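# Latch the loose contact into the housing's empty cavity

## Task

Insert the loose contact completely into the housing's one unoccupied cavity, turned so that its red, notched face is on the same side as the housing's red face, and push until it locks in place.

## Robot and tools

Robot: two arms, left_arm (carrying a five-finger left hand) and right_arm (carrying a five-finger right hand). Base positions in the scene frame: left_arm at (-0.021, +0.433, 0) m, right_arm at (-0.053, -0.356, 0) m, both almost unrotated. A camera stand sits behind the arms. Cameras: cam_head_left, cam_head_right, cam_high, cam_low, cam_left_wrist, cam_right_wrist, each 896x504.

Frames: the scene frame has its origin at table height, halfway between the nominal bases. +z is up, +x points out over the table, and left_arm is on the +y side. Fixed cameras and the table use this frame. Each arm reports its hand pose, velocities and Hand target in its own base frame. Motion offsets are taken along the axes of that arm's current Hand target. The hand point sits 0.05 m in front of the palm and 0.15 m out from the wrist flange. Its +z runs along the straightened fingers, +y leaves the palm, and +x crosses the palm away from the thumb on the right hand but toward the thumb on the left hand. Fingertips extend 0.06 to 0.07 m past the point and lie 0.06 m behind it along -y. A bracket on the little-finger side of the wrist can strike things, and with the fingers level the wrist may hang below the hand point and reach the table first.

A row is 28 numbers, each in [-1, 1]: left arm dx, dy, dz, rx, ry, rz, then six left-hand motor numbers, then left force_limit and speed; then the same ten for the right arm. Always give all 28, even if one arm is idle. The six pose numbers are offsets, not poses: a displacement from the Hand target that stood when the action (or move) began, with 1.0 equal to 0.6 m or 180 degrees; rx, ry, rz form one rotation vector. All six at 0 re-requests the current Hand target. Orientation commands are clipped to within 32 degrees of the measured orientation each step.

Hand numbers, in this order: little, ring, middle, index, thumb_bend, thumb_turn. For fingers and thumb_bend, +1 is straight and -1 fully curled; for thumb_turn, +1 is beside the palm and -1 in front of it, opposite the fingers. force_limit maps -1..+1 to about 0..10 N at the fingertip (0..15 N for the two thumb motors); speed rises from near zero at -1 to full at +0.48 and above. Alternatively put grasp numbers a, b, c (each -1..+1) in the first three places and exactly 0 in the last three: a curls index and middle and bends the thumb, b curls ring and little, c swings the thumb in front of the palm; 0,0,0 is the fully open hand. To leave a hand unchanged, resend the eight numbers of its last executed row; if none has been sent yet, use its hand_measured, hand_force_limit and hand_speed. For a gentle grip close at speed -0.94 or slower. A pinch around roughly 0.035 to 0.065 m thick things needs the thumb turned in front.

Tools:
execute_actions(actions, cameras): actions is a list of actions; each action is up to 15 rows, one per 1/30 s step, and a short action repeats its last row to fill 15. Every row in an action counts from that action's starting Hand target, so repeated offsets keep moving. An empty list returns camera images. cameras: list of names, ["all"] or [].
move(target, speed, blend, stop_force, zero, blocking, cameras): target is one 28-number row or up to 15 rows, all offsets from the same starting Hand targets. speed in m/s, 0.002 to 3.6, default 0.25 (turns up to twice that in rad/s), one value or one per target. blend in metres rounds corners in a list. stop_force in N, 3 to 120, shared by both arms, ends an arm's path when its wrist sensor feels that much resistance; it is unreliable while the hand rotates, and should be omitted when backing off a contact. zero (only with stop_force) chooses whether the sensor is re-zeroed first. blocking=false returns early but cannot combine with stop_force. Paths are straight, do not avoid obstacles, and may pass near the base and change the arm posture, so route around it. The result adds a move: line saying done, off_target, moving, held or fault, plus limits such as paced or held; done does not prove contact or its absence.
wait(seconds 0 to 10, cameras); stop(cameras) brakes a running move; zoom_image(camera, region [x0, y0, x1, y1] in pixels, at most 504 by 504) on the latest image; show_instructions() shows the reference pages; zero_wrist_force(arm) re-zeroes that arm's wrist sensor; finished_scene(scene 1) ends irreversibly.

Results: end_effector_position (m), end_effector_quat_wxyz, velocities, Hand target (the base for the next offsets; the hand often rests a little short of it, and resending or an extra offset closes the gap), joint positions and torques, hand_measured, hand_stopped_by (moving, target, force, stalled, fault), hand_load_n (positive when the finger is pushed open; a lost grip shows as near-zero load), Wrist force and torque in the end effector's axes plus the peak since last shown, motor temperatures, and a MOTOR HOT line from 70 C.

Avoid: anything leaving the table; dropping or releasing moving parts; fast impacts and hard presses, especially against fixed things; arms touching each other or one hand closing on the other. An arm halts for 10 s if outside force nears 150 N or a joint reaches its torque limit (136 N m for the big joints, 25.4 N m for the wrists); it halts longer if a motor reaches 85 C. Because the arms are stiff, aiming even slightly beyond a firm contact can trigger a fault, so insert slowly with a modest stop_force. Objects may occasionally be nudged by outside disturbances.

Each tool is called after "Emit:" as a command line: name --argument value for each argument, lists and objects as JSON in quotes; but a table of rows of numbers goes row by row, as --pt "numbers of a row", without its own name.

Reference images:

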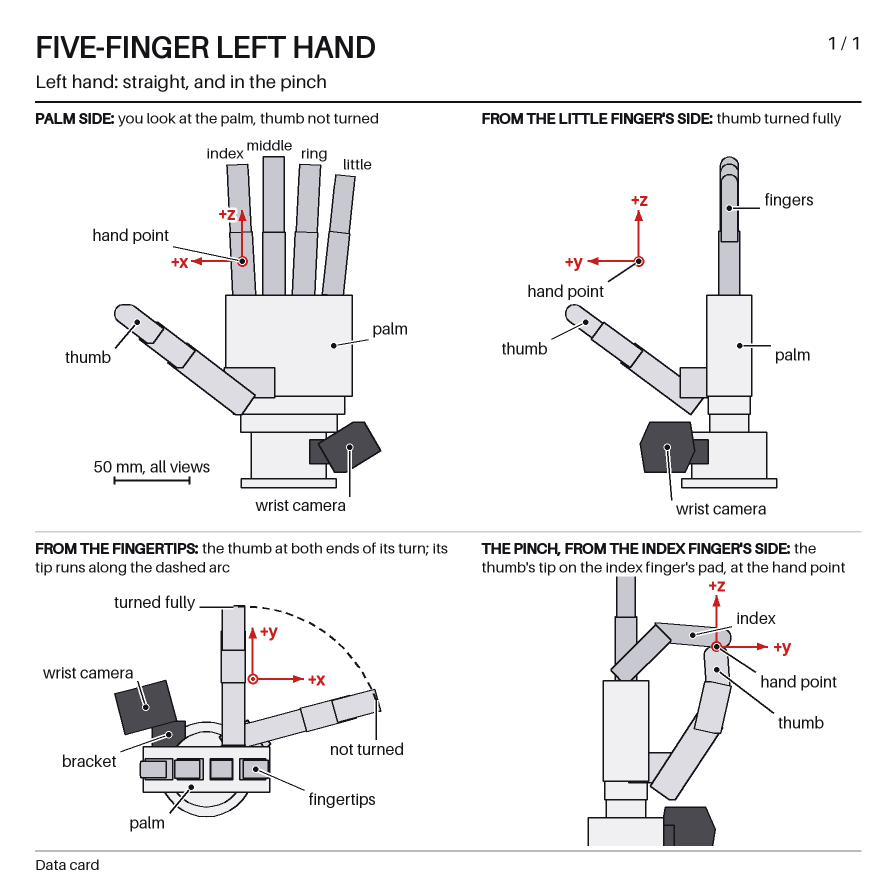

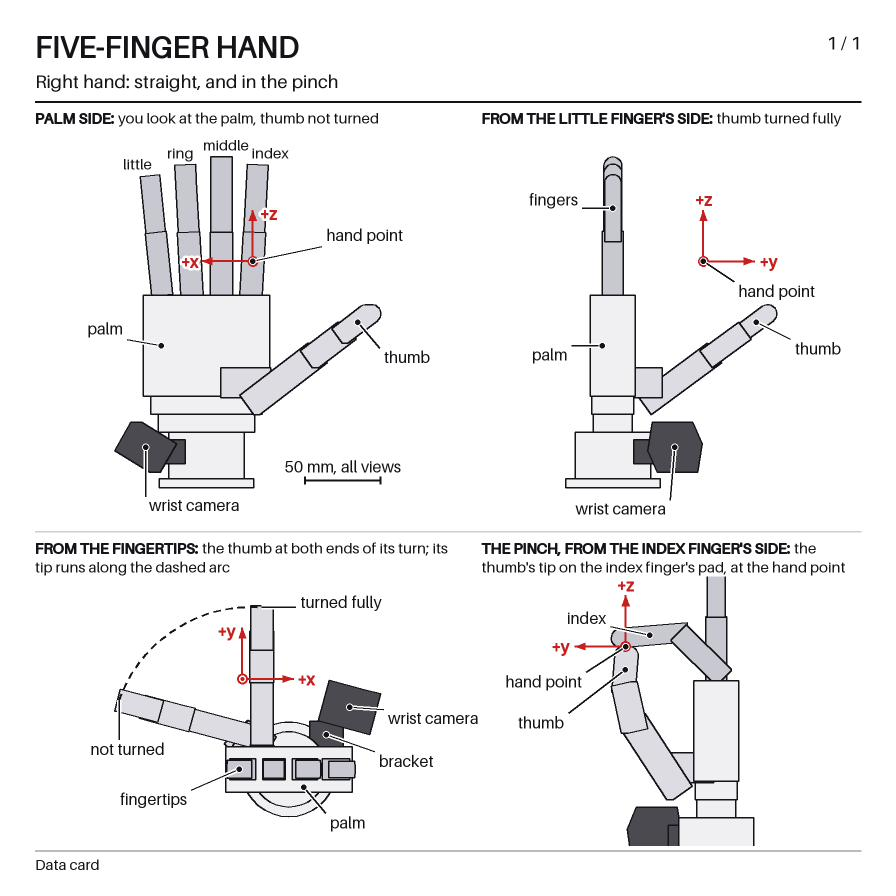

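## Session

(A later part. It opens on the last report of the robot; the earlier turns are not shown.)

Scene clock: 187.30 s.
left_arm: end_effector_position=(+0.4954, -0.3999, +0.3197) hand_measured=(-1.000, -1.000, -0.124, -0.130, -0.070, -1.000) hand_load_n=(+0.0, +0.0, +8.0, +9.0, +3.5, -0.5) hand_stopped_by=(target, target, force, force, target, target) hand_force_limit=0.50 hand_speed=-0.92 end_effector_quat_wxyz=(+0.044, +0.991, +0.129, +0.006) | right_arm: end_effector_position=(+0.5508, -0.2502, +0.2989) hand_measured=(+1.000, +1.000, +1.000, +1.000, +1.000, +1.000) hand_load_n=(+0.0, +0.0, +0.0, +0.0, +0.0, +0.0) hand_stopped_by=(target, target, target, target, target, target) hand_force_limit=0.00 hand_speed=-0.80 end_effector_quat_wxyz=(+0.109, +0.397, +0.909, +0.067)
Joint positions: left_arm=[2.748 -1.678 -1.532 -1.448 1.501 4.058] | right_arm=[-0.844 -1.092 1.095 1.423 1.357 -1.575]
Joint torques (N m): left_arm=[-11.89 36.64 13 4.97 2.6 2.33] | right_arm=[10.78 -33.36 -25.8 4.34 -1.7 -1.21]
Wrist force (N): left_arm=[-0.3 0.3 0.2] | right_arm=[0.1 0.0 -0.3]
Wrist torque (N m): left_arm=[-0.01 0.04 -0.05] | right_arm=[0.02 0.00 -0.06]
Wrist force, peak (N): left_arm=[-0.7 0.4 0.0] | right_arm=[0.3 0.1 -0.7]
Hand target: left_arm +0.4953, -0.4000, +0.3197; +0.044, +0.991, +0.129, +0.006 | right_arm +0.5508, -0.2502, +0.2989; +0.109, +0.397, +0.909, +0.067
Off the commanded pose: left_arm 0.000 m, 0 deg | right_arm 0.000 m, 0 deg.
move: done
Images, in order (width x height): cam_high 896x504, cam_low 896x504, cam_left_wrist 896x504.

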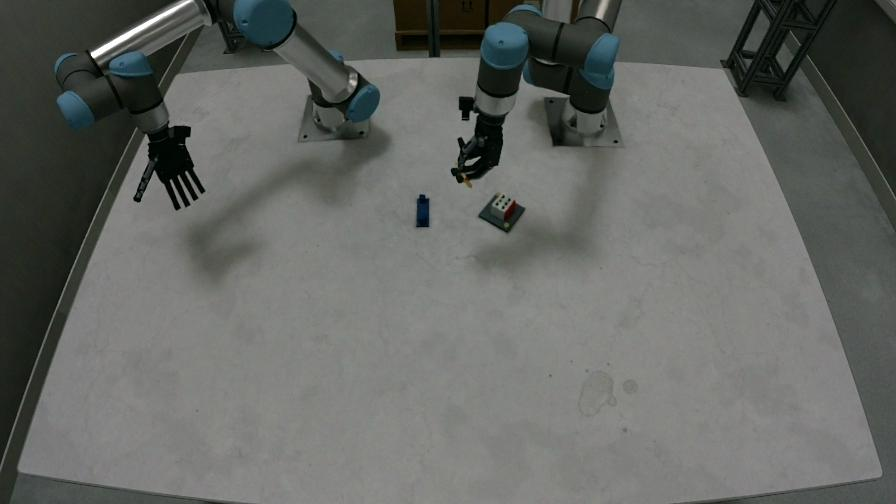

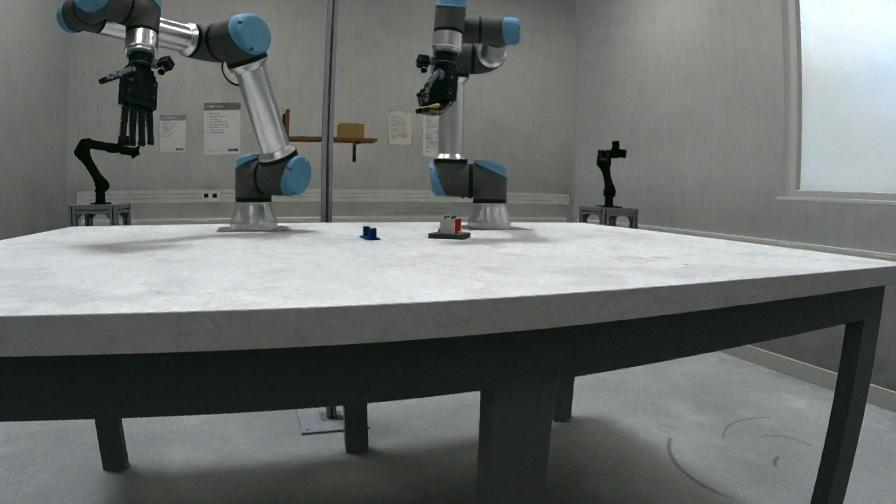

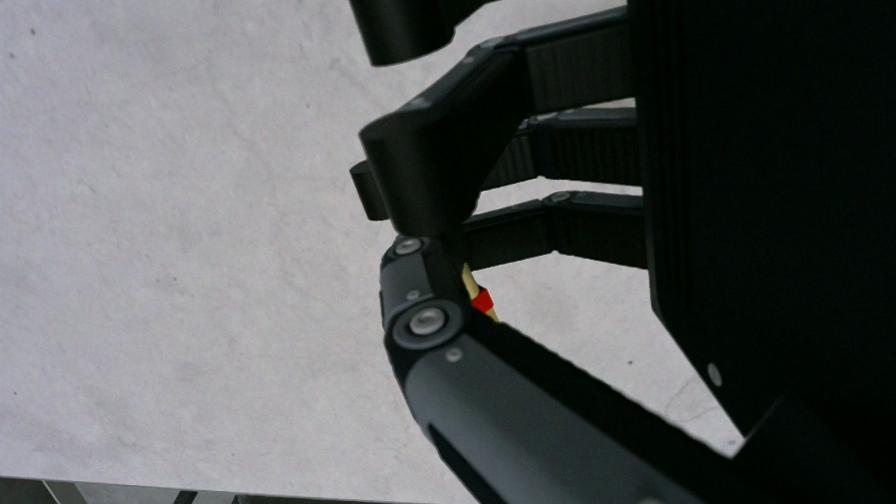

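Emit:
move --target '[-0.1522,-0.2252,0.181,0.0006,-0.5005,0,-1,-1,-0.3,-0.3,-0.07,-1,0.5,-0.92,0.8202,0.4495,0.1635,-0.2124,0.0182,-0.7074,1,1,1,1,1,1,0,-0.8]' --speed 0.35 --cameras '["all"]'

Scene clock: 193.17 s.
left_arm: end_effector_position=(+0.3752, -0.3024, +0.1995) hand_measured=(-1.000, -1.000, -0.124, -0.130, -0.070, -1.000) hand_load_n=(+0.0, +0.0, +8.0, +9.0, +3.0, +0.0) hand_stopped_by=(target, target, force, force, target, target) hand_force_limit=0.50 hand_speed=-0.92 end_effector_quat_wxyz=(+0.121, +0.704, +0.060, -0.697) | right_arm: end_effector_position=(+0.4411, +0.2980, +0.1893) hand_measured=(+1.000, +1.000, +1.000, +1.000, +1.000, +1.000) hand_load_n=(+0.0, +0.0, +0.0, +0.0, +0.0, +0.0) hand_stopped_by=(target, target, target, target, target, target) hand_force_limit=0.00 hand_speed=-0.80 end_effector_quat_wxyz=(-0.187, +0.670, -0.696, -0.180)
Joint positions: left_arm=[3.068 -2.232 -1.368 -2.684 1.24 4.799] | right_arm=[0.021 -1.007 1.339 1.204 1.047 -3.073]
Joint torques (N m): left_arm=[-10.46 46.27 26.86 -0.02 -2.68 -1.63] | right_arm=[1.67 -42.15 -18.35 -0.06 -1.99 -0.64]
Wrist force (N): left_arm=[0.0 -0.1 -0.9] | right_arm=[0.8 0.4 -0.5]
Wrist torque (N m): left_arm=[0.01 -0.04 0.07] | right_arm=[0.06 -0.04 0.03]
Wrist force, peak (N): left_arm=[-0.4 0.0 -1.2] | right_arm=[1.1 0.3 -0.5]
Hand target: left_arm +0.3751, -0.3024, +0.1995; +0.121, +0.704, +0.060, -0.697 | right_arm +0.4411, +0.2980, +0.1893; -0.187, +0.670, -0.696, -0.180
Off the commanded pose: left_arm 0.000 m, 0 deg | right_arm 0.000 m, 0 deg.
move: done

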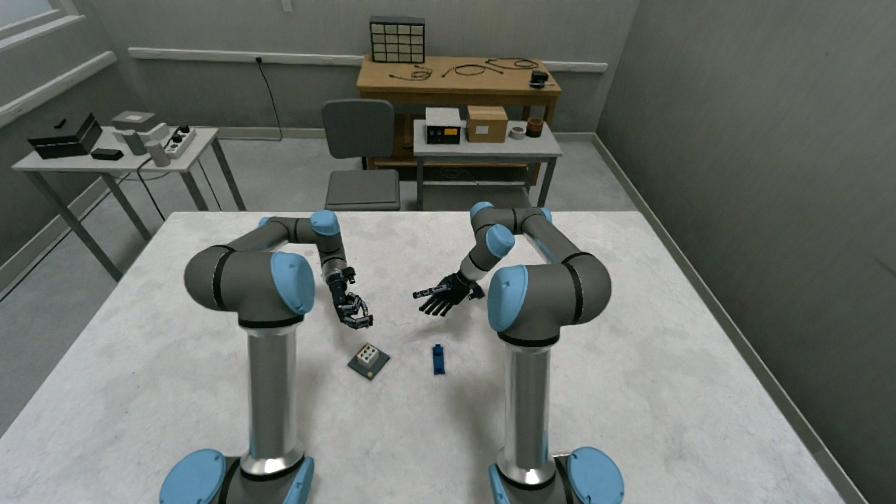

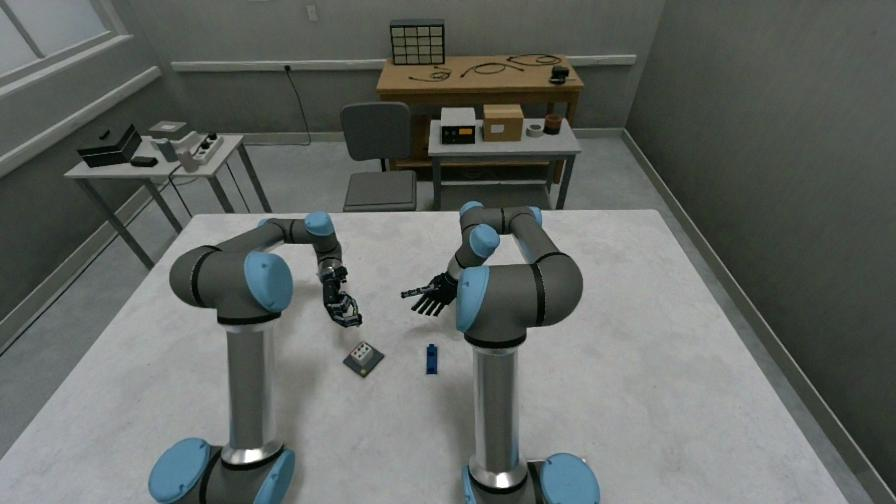

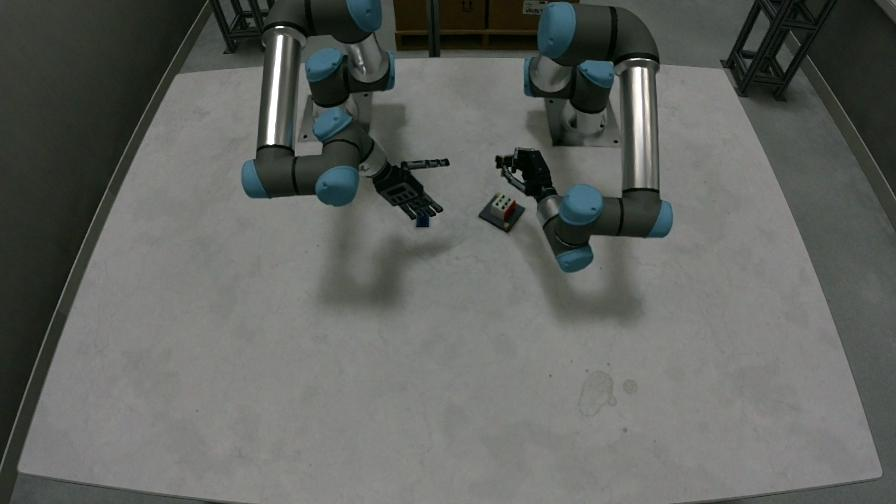

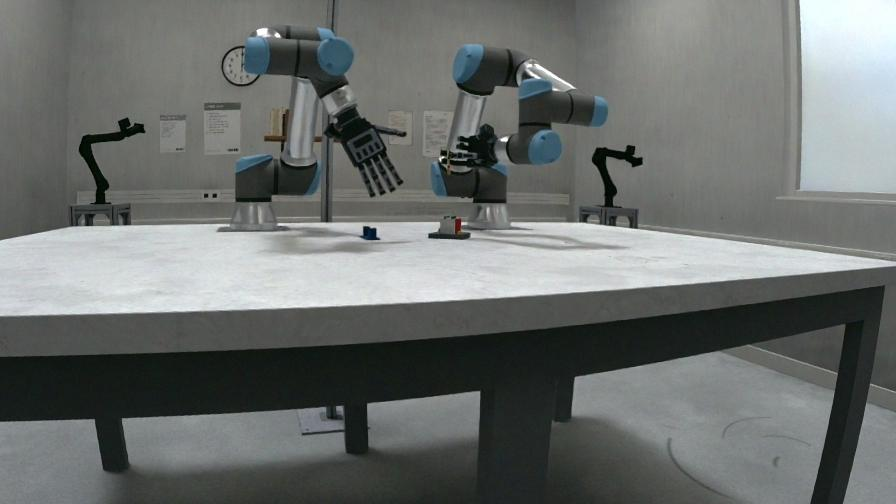

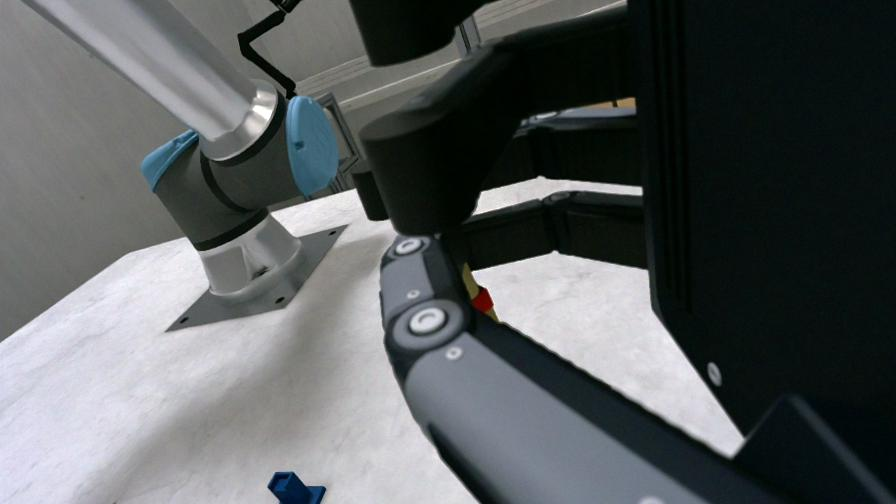

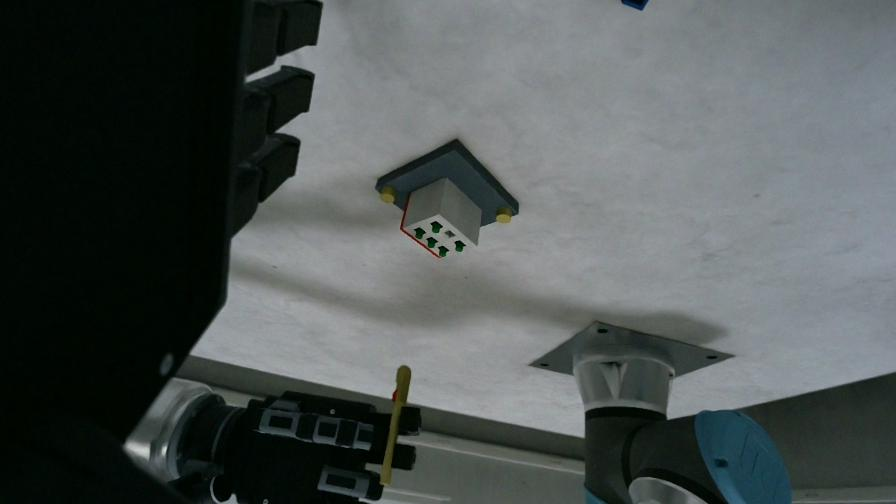

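Emit:
zoom_image --camera "cam_right_wrist" --region '[320, 350, 470, 500]'

Emit:
zoom_image --camera "cam_right_wrist" --region '[365, 130, 525, 270]'

Emit:
zoom_image --camera "cam_low" --region '[420, 120, 520, 250]'

Emit:
zoom_image --camera "cam_head_right" --region '[310, 260, 400, 390]'

Scaled by 3.360.

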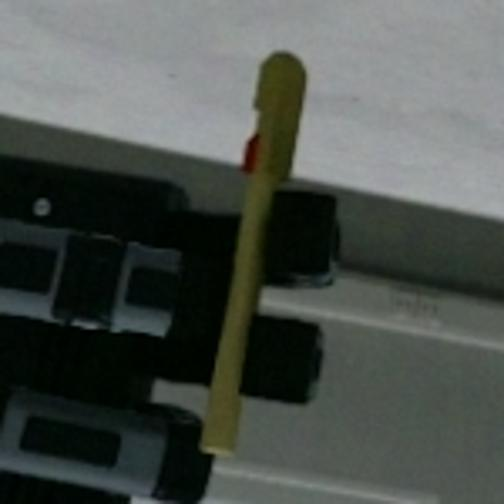

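Scaled by 3.150.

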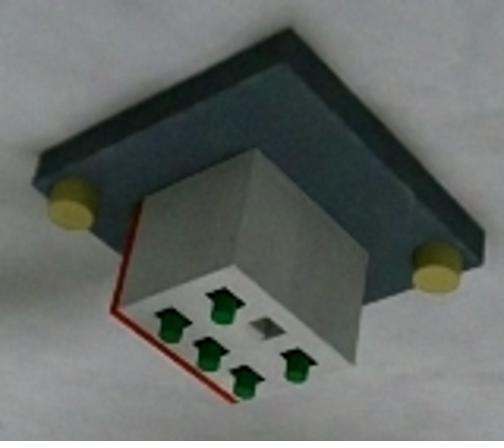

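Scaled by 3.877.

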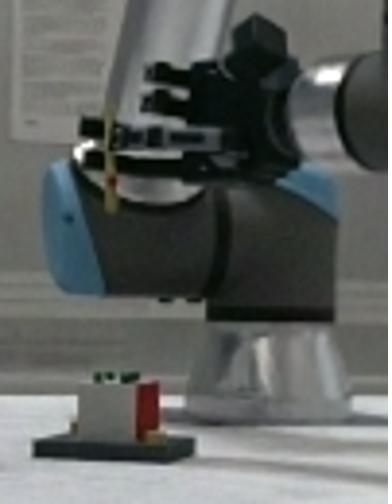

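Scaled by 3.877.

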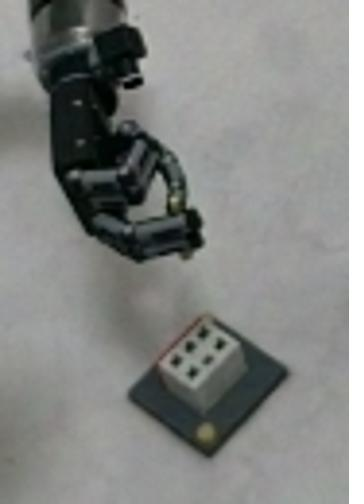

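Emit:
zoom_image --camera "cam_right_wrist" --region '[380, 355, 430, 415]'

Emit:
zoom_image --camera "cam_right_wrist" --region '[390, 190, 490, 260]'

Scaled by 8.400.

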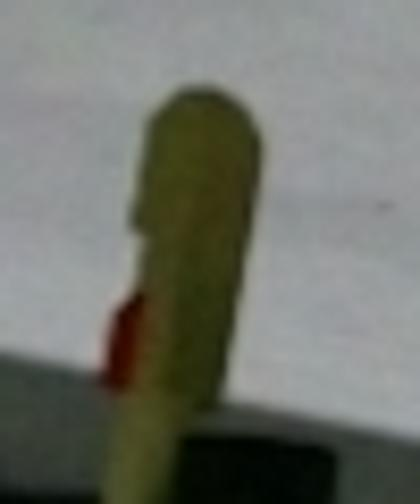

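Scaled by 5.040.

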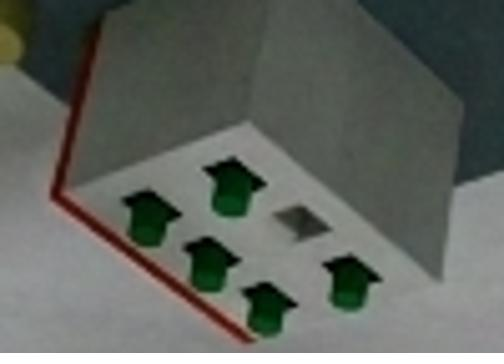

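Emit:
move --target '[0.0487,-0.0177,0.0263,-0.3321,0.0291,0,-1,-1,-0.3,-0.3,-0.07,-1,0.5,-0.92,0,0,0,0,0,0,1,1,1,1,1,1,0,-0.8]' --speed 0.25 --cameras '["cam_right_wrist","cam_left_wrist","cam_low","cam_high"]'

Emit:
zoom_image --camera "cam_right_wrist" --region '[340, 150, 540, 400]'

Scene clock: 207.50 s.
left_arm: end_effector_position=(+0.3579, -0.2986, +0.1695) hand_measured=(-1.000, -1.000, -0.124, -0.130, -0.070, -1.000) hand_load_n=(+0.0, +0.0, +8.0, +9.5, +3.5, +0.0) hand_stopped_by=(target, target, force, force, target, target) hand_force_limit=0.50 hand_speed=-0.92 end_effector_quat_wxyz=(+0.453, +0.580, +0.404, -0.543) | right_arm: end_effector_position=(+0.4412, +0.2980, +0.1893) hand_measured=(+1.000, +1.000, +1.000, +1.000, +1.000, +1.000) hand_load_n=(+0.0, +0.0, +0.0, +0.0, +0.0, +0.0) hand_stopped_by=(target, target, target, target, target, target) hand_force_limit=0.00 hand_speed=-0.80 end_effector_quat_wxyz=(-0.187, +0.670, -0.696, -0.180)
Joint positions: left_arm=[3.403 -1.742 -2.218 -2.322 0.528 4.799] | right_arm=[0.021 -1.007 1.339 1.204 1.047 -3.073]
Joint torques (N m): left_arm=[-12.17 22.31 8.3 -3.36 -0.39 -1.1] | right_arm=[10.48 -36.36 -21.28 -0.11 -2.45 -1.13]
Wrist force (N): left_arm=[-0.3 0.4 -1.1] | right_arm=[0.6 0.4 -0.5]
Wrist torque (N m): left_arm=[0.07 -0.07 -0.01] | right_arm=[0.05 -0.02 0.02]
Wrist force, peak (N): left_arm=[-0.1 0.5 -1.4] | right_arm=[1.1 0.5 -0.6]
Hand target: left_arm +0.3578, -0.2987, +0.1695; +0.453, +0.580, +0.405, -0.543 | right_arm +0.4411, +0.2980, +0.1893; -0.187, +0.670, -0.696, -0.180
Off the commanded pose: left_arm 0.000 m, 0 deg | right_arm 0.000 m, 0 deg.
move: done
Images, in order (width x height): cam_high 896x504, cam_low 896x504, cam_left_wrist 896x504, cam_right_wrist 896x504.

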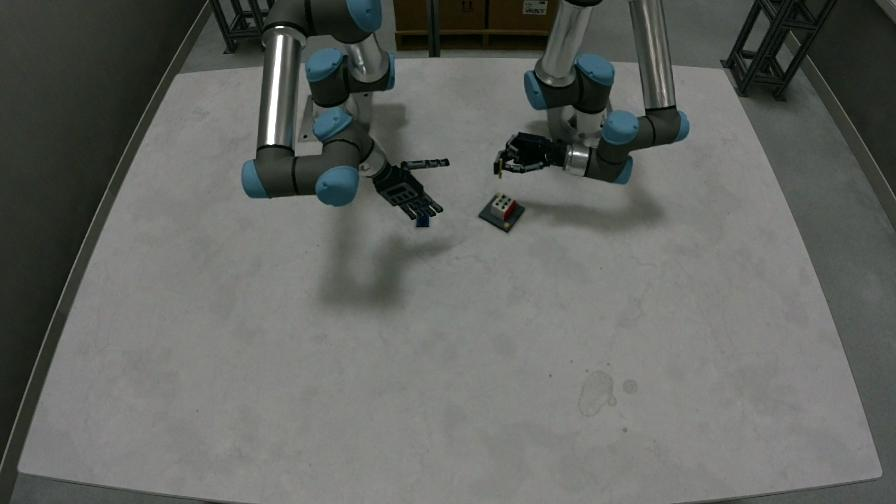

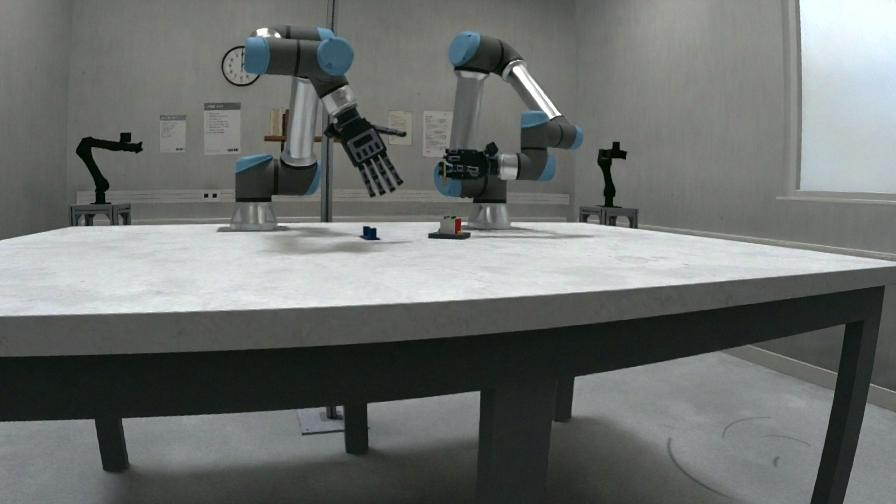

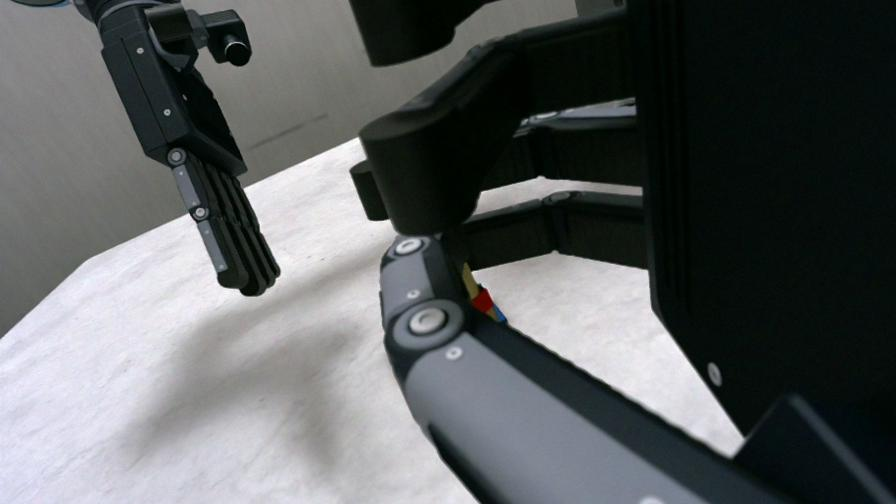

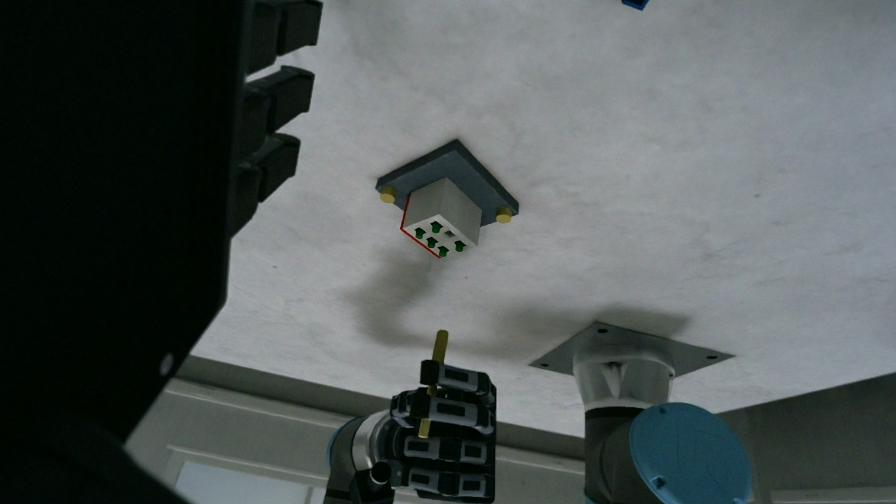

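Scaled by 2.016.

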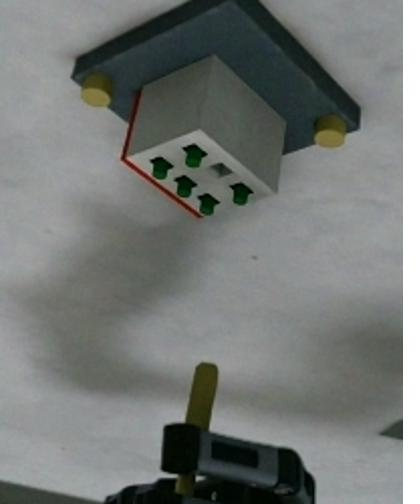

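Emit:
zoom_image --camera "cam_right_wrist" --region '[405, 320, 475, 390]'

Emit:
zoom_image --camera "cam_right_wrist" --region '[395, 170, 495, 270]'

Emit:
zoom_image --camera "cam_low" --region '[420, 140, 520, 245]'

Emit:
zoom_image --camera "cam_high" --region '[470, 120, 560, 240]'

Emit:
zoom_image --camera "cam_left_wrist" --region '[430, 240, 530, 340]'

Scaled by 7.200.

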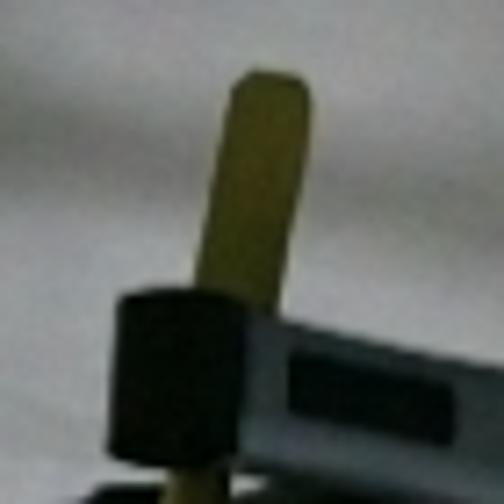

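Scaled by 5.040.

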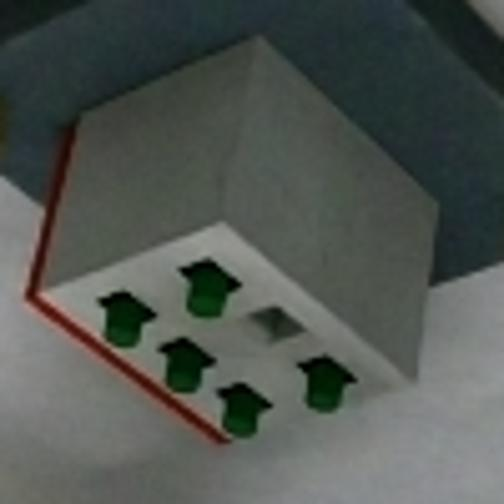

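Scaled by 4.800.

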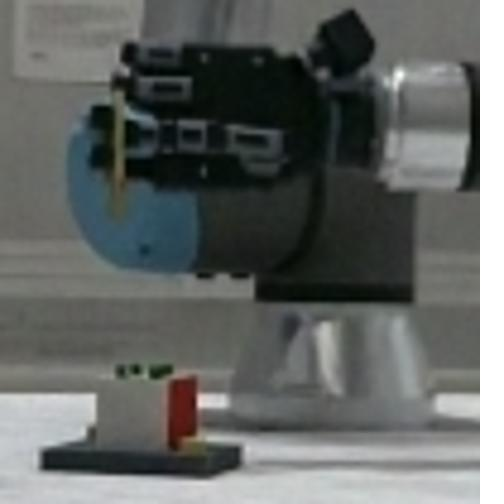

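Scaled by 4.200.

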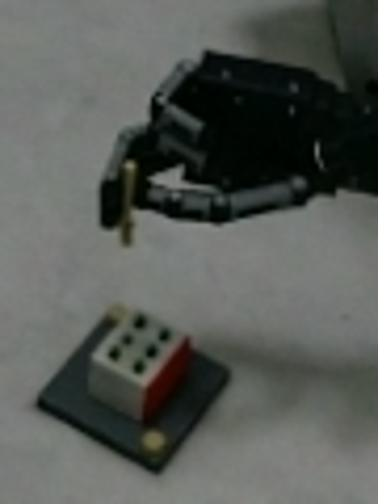

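Scaled by 5.040.

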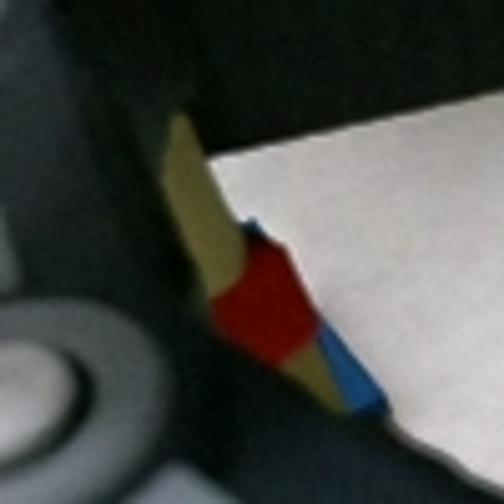

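Emit:
zoom_image --camera "cam_right_wrist" --region '[428, 326, 453, 366]'

Emit:
zoom_image --camera "cam_high" --region '[490, 150, 515, 185]'

Emit:
zoom_image --camera "cam_low" --region '[435, 150, 455, 190]'

Scaled by 12.600.

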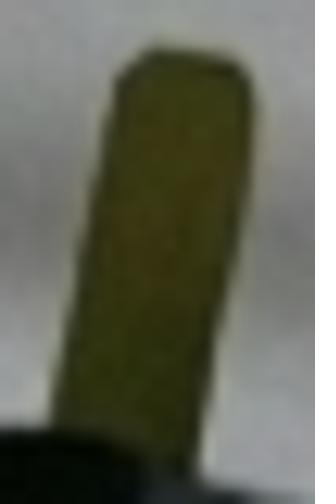

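Scaled by 14.400.

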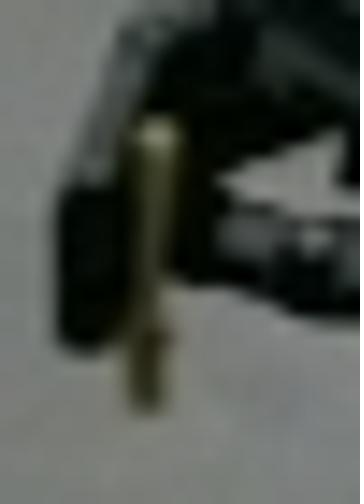

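Scaled by 12.600.

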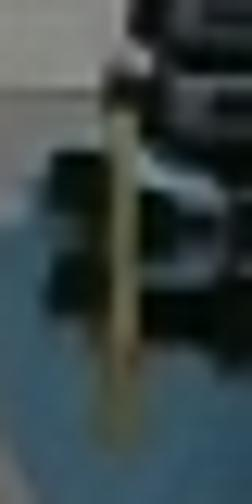

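Emit:
move --target '[0.0913,0.0032,-0.0073,0.1494,-0.0131,0,-1,-1,-0.3,-0.3,-0.07,-1,0.5,-0.92,0,0,0,0,0,0,1,1,1,1,1,1,0,-0.8]' --speed 0.15 --cameras '["cam_right_wrist","cam_left_wrist","cam_low","cam_high"]'

Emit:
zoom_image --camera "cam_right_wrist" --region '[390, 170, 500, 310]'

Emit:
zoom_image --camera "cam_low" --region '[420, 160, 510, 245]'

Emit:
zoom_image --camera "cam_high" --region '[470, 140, 550, 240]'

Emit:
zoom_image --camera "cam_left_wrist" --region '[430, 240, 560, 340]'

Scene clock: 214.73 s.
left_arm: end_effector_position=(+0.3654, -0.2963, +0.1151) hand_measured=(-1.000, -1.000, -0.124, -0.130, -0.070, -1.000) hand_load_n=(+0.0, +0.0, +8.0, +9.0, +3.5, -0.5) hand_stopped_by=(target, target, force, force, target, target) hand_force_limit=0.50 hand_speed=-0.92 end_effector_quat_wxyz=(+0.314, +0.658, +0.258, -0.634) | right_arm: end_effector_position=(+0.4412, +0.2980, +0.1893) hand_measured=(+1.000, +1.000, +1.000, +1.000, +1.000, +1.000) hand_load_n=(+0.0, +0.0, +0.0, +0.0, +0.0, +0.0) hand_stopped_by=(target, target, target, target, target, target) hand_force_limit=0.00 hand_speed=-0.80 end_effector_quat_wxyz=(-0.187, +0.670, -0.696, -0.180)
Joint positions: left_arm=[3.275 -2.09 -1.888 -2.305 0.871 4.799] | right_arm=[0.021 -1.007 1.339 1.204 1.047 -3.073]
Joint torques (N m): left_arm=[13 35.36 8.05 -0.18 -1.43 1.8] | right_arm=[8.38 -41.03 -13.85 0.04 -2.28 -0.59]
Wrist force (N): left_arm=[0.0 0.1 -0.7] | right_arm=[0.6 0.4 -0.2]
Wrist torque (N m): left_arm=[0.03 -0.07 -0.11] | right_arm=[0.04 -0.02 0.02]
Wrist force, peak (N): left_arm=[0.0 0.5 -1.2] | right_arm=[0.7 0.7 -0.8]
Hand target: left_arm +0.3654, -0.2962, +0.1151; +0.314, +0.658, +0.258, -0.634 | right_arm +0.4411, +0.2980, +0.1893; -0.187, +0.670, -0.696, -0.180
Off the commanded pose: left_arm 0.000 m, 0 deg | right_arm 0.000 m, 0 deg.
move: done
Images, in order (width x height): cam_high 896x504, cam_low 896x504, cam_left_wrist 896x504, cam_right_wrist 896x504.

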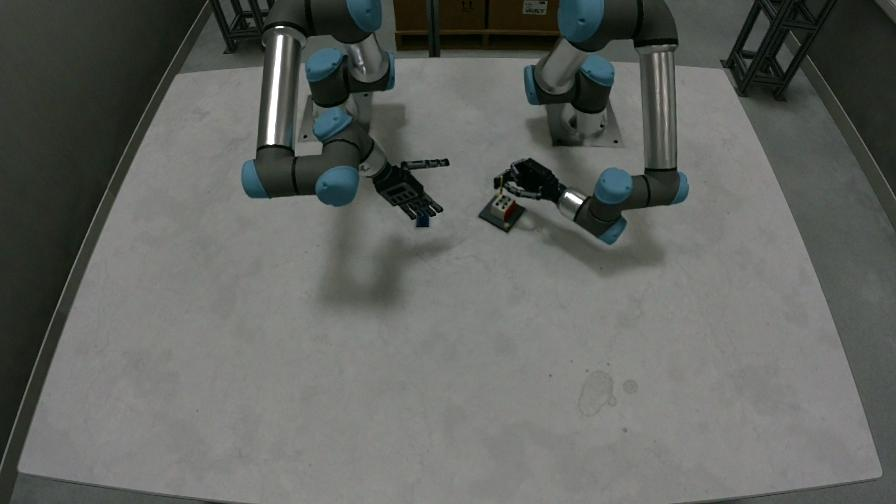

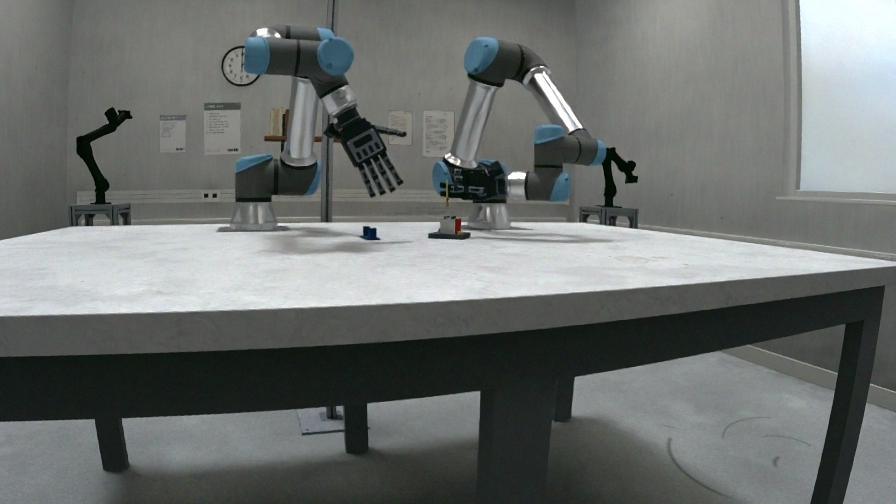

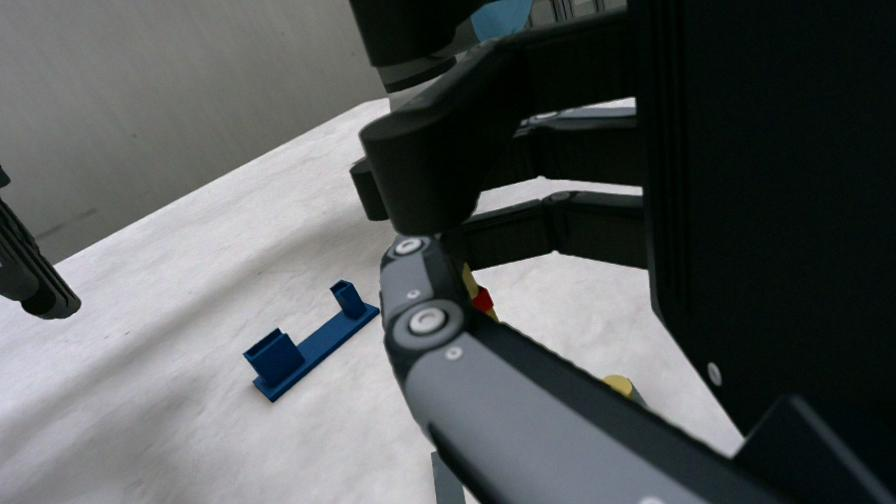

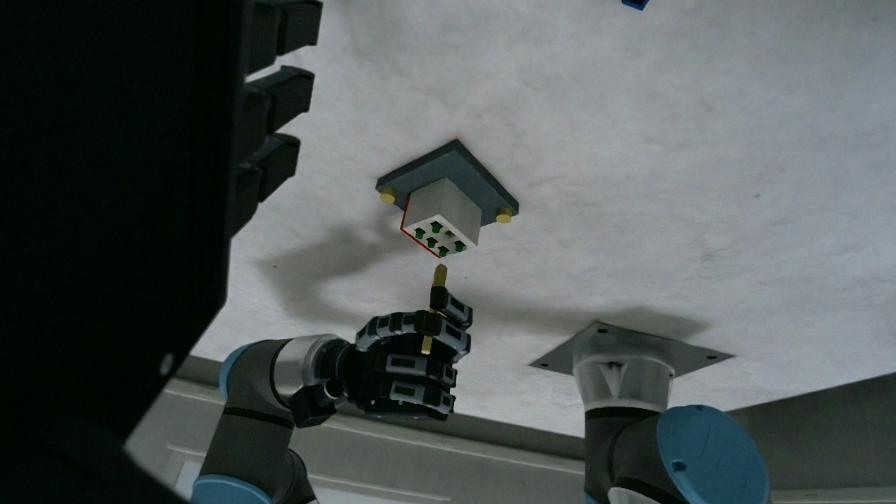

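Scaled by 3.600.

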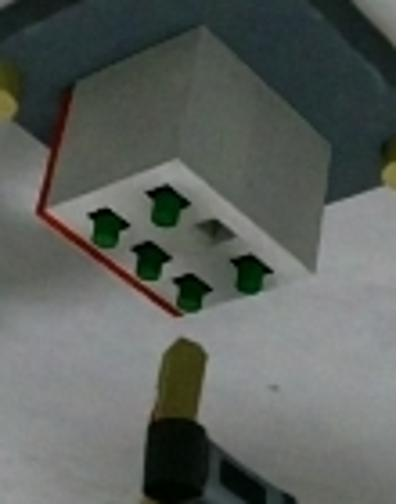

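Scaled by 5.600.

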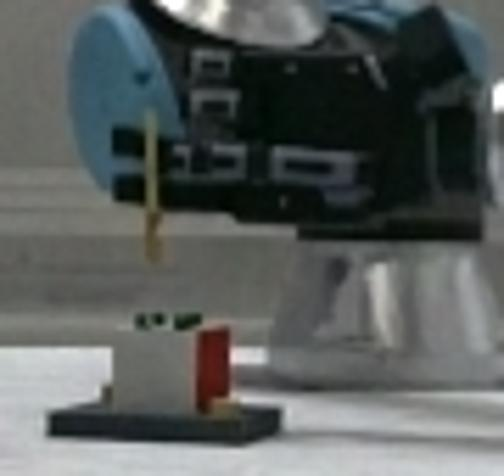

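Scaled by 5.040.

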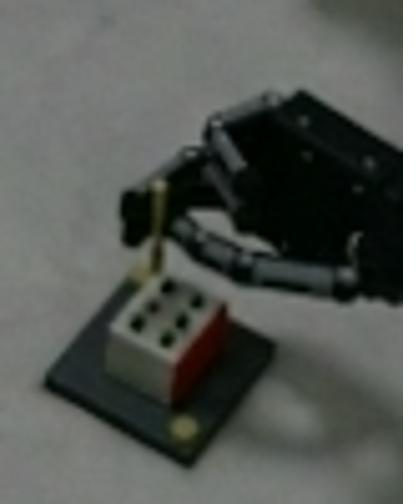

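Scaled by 3.877.

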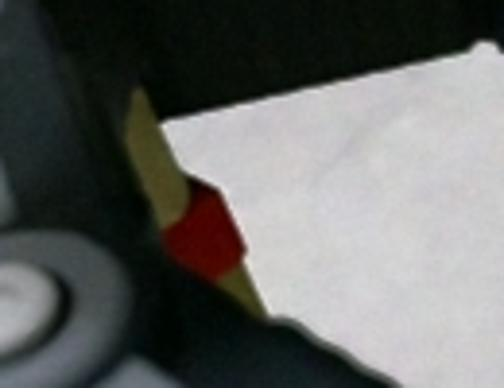

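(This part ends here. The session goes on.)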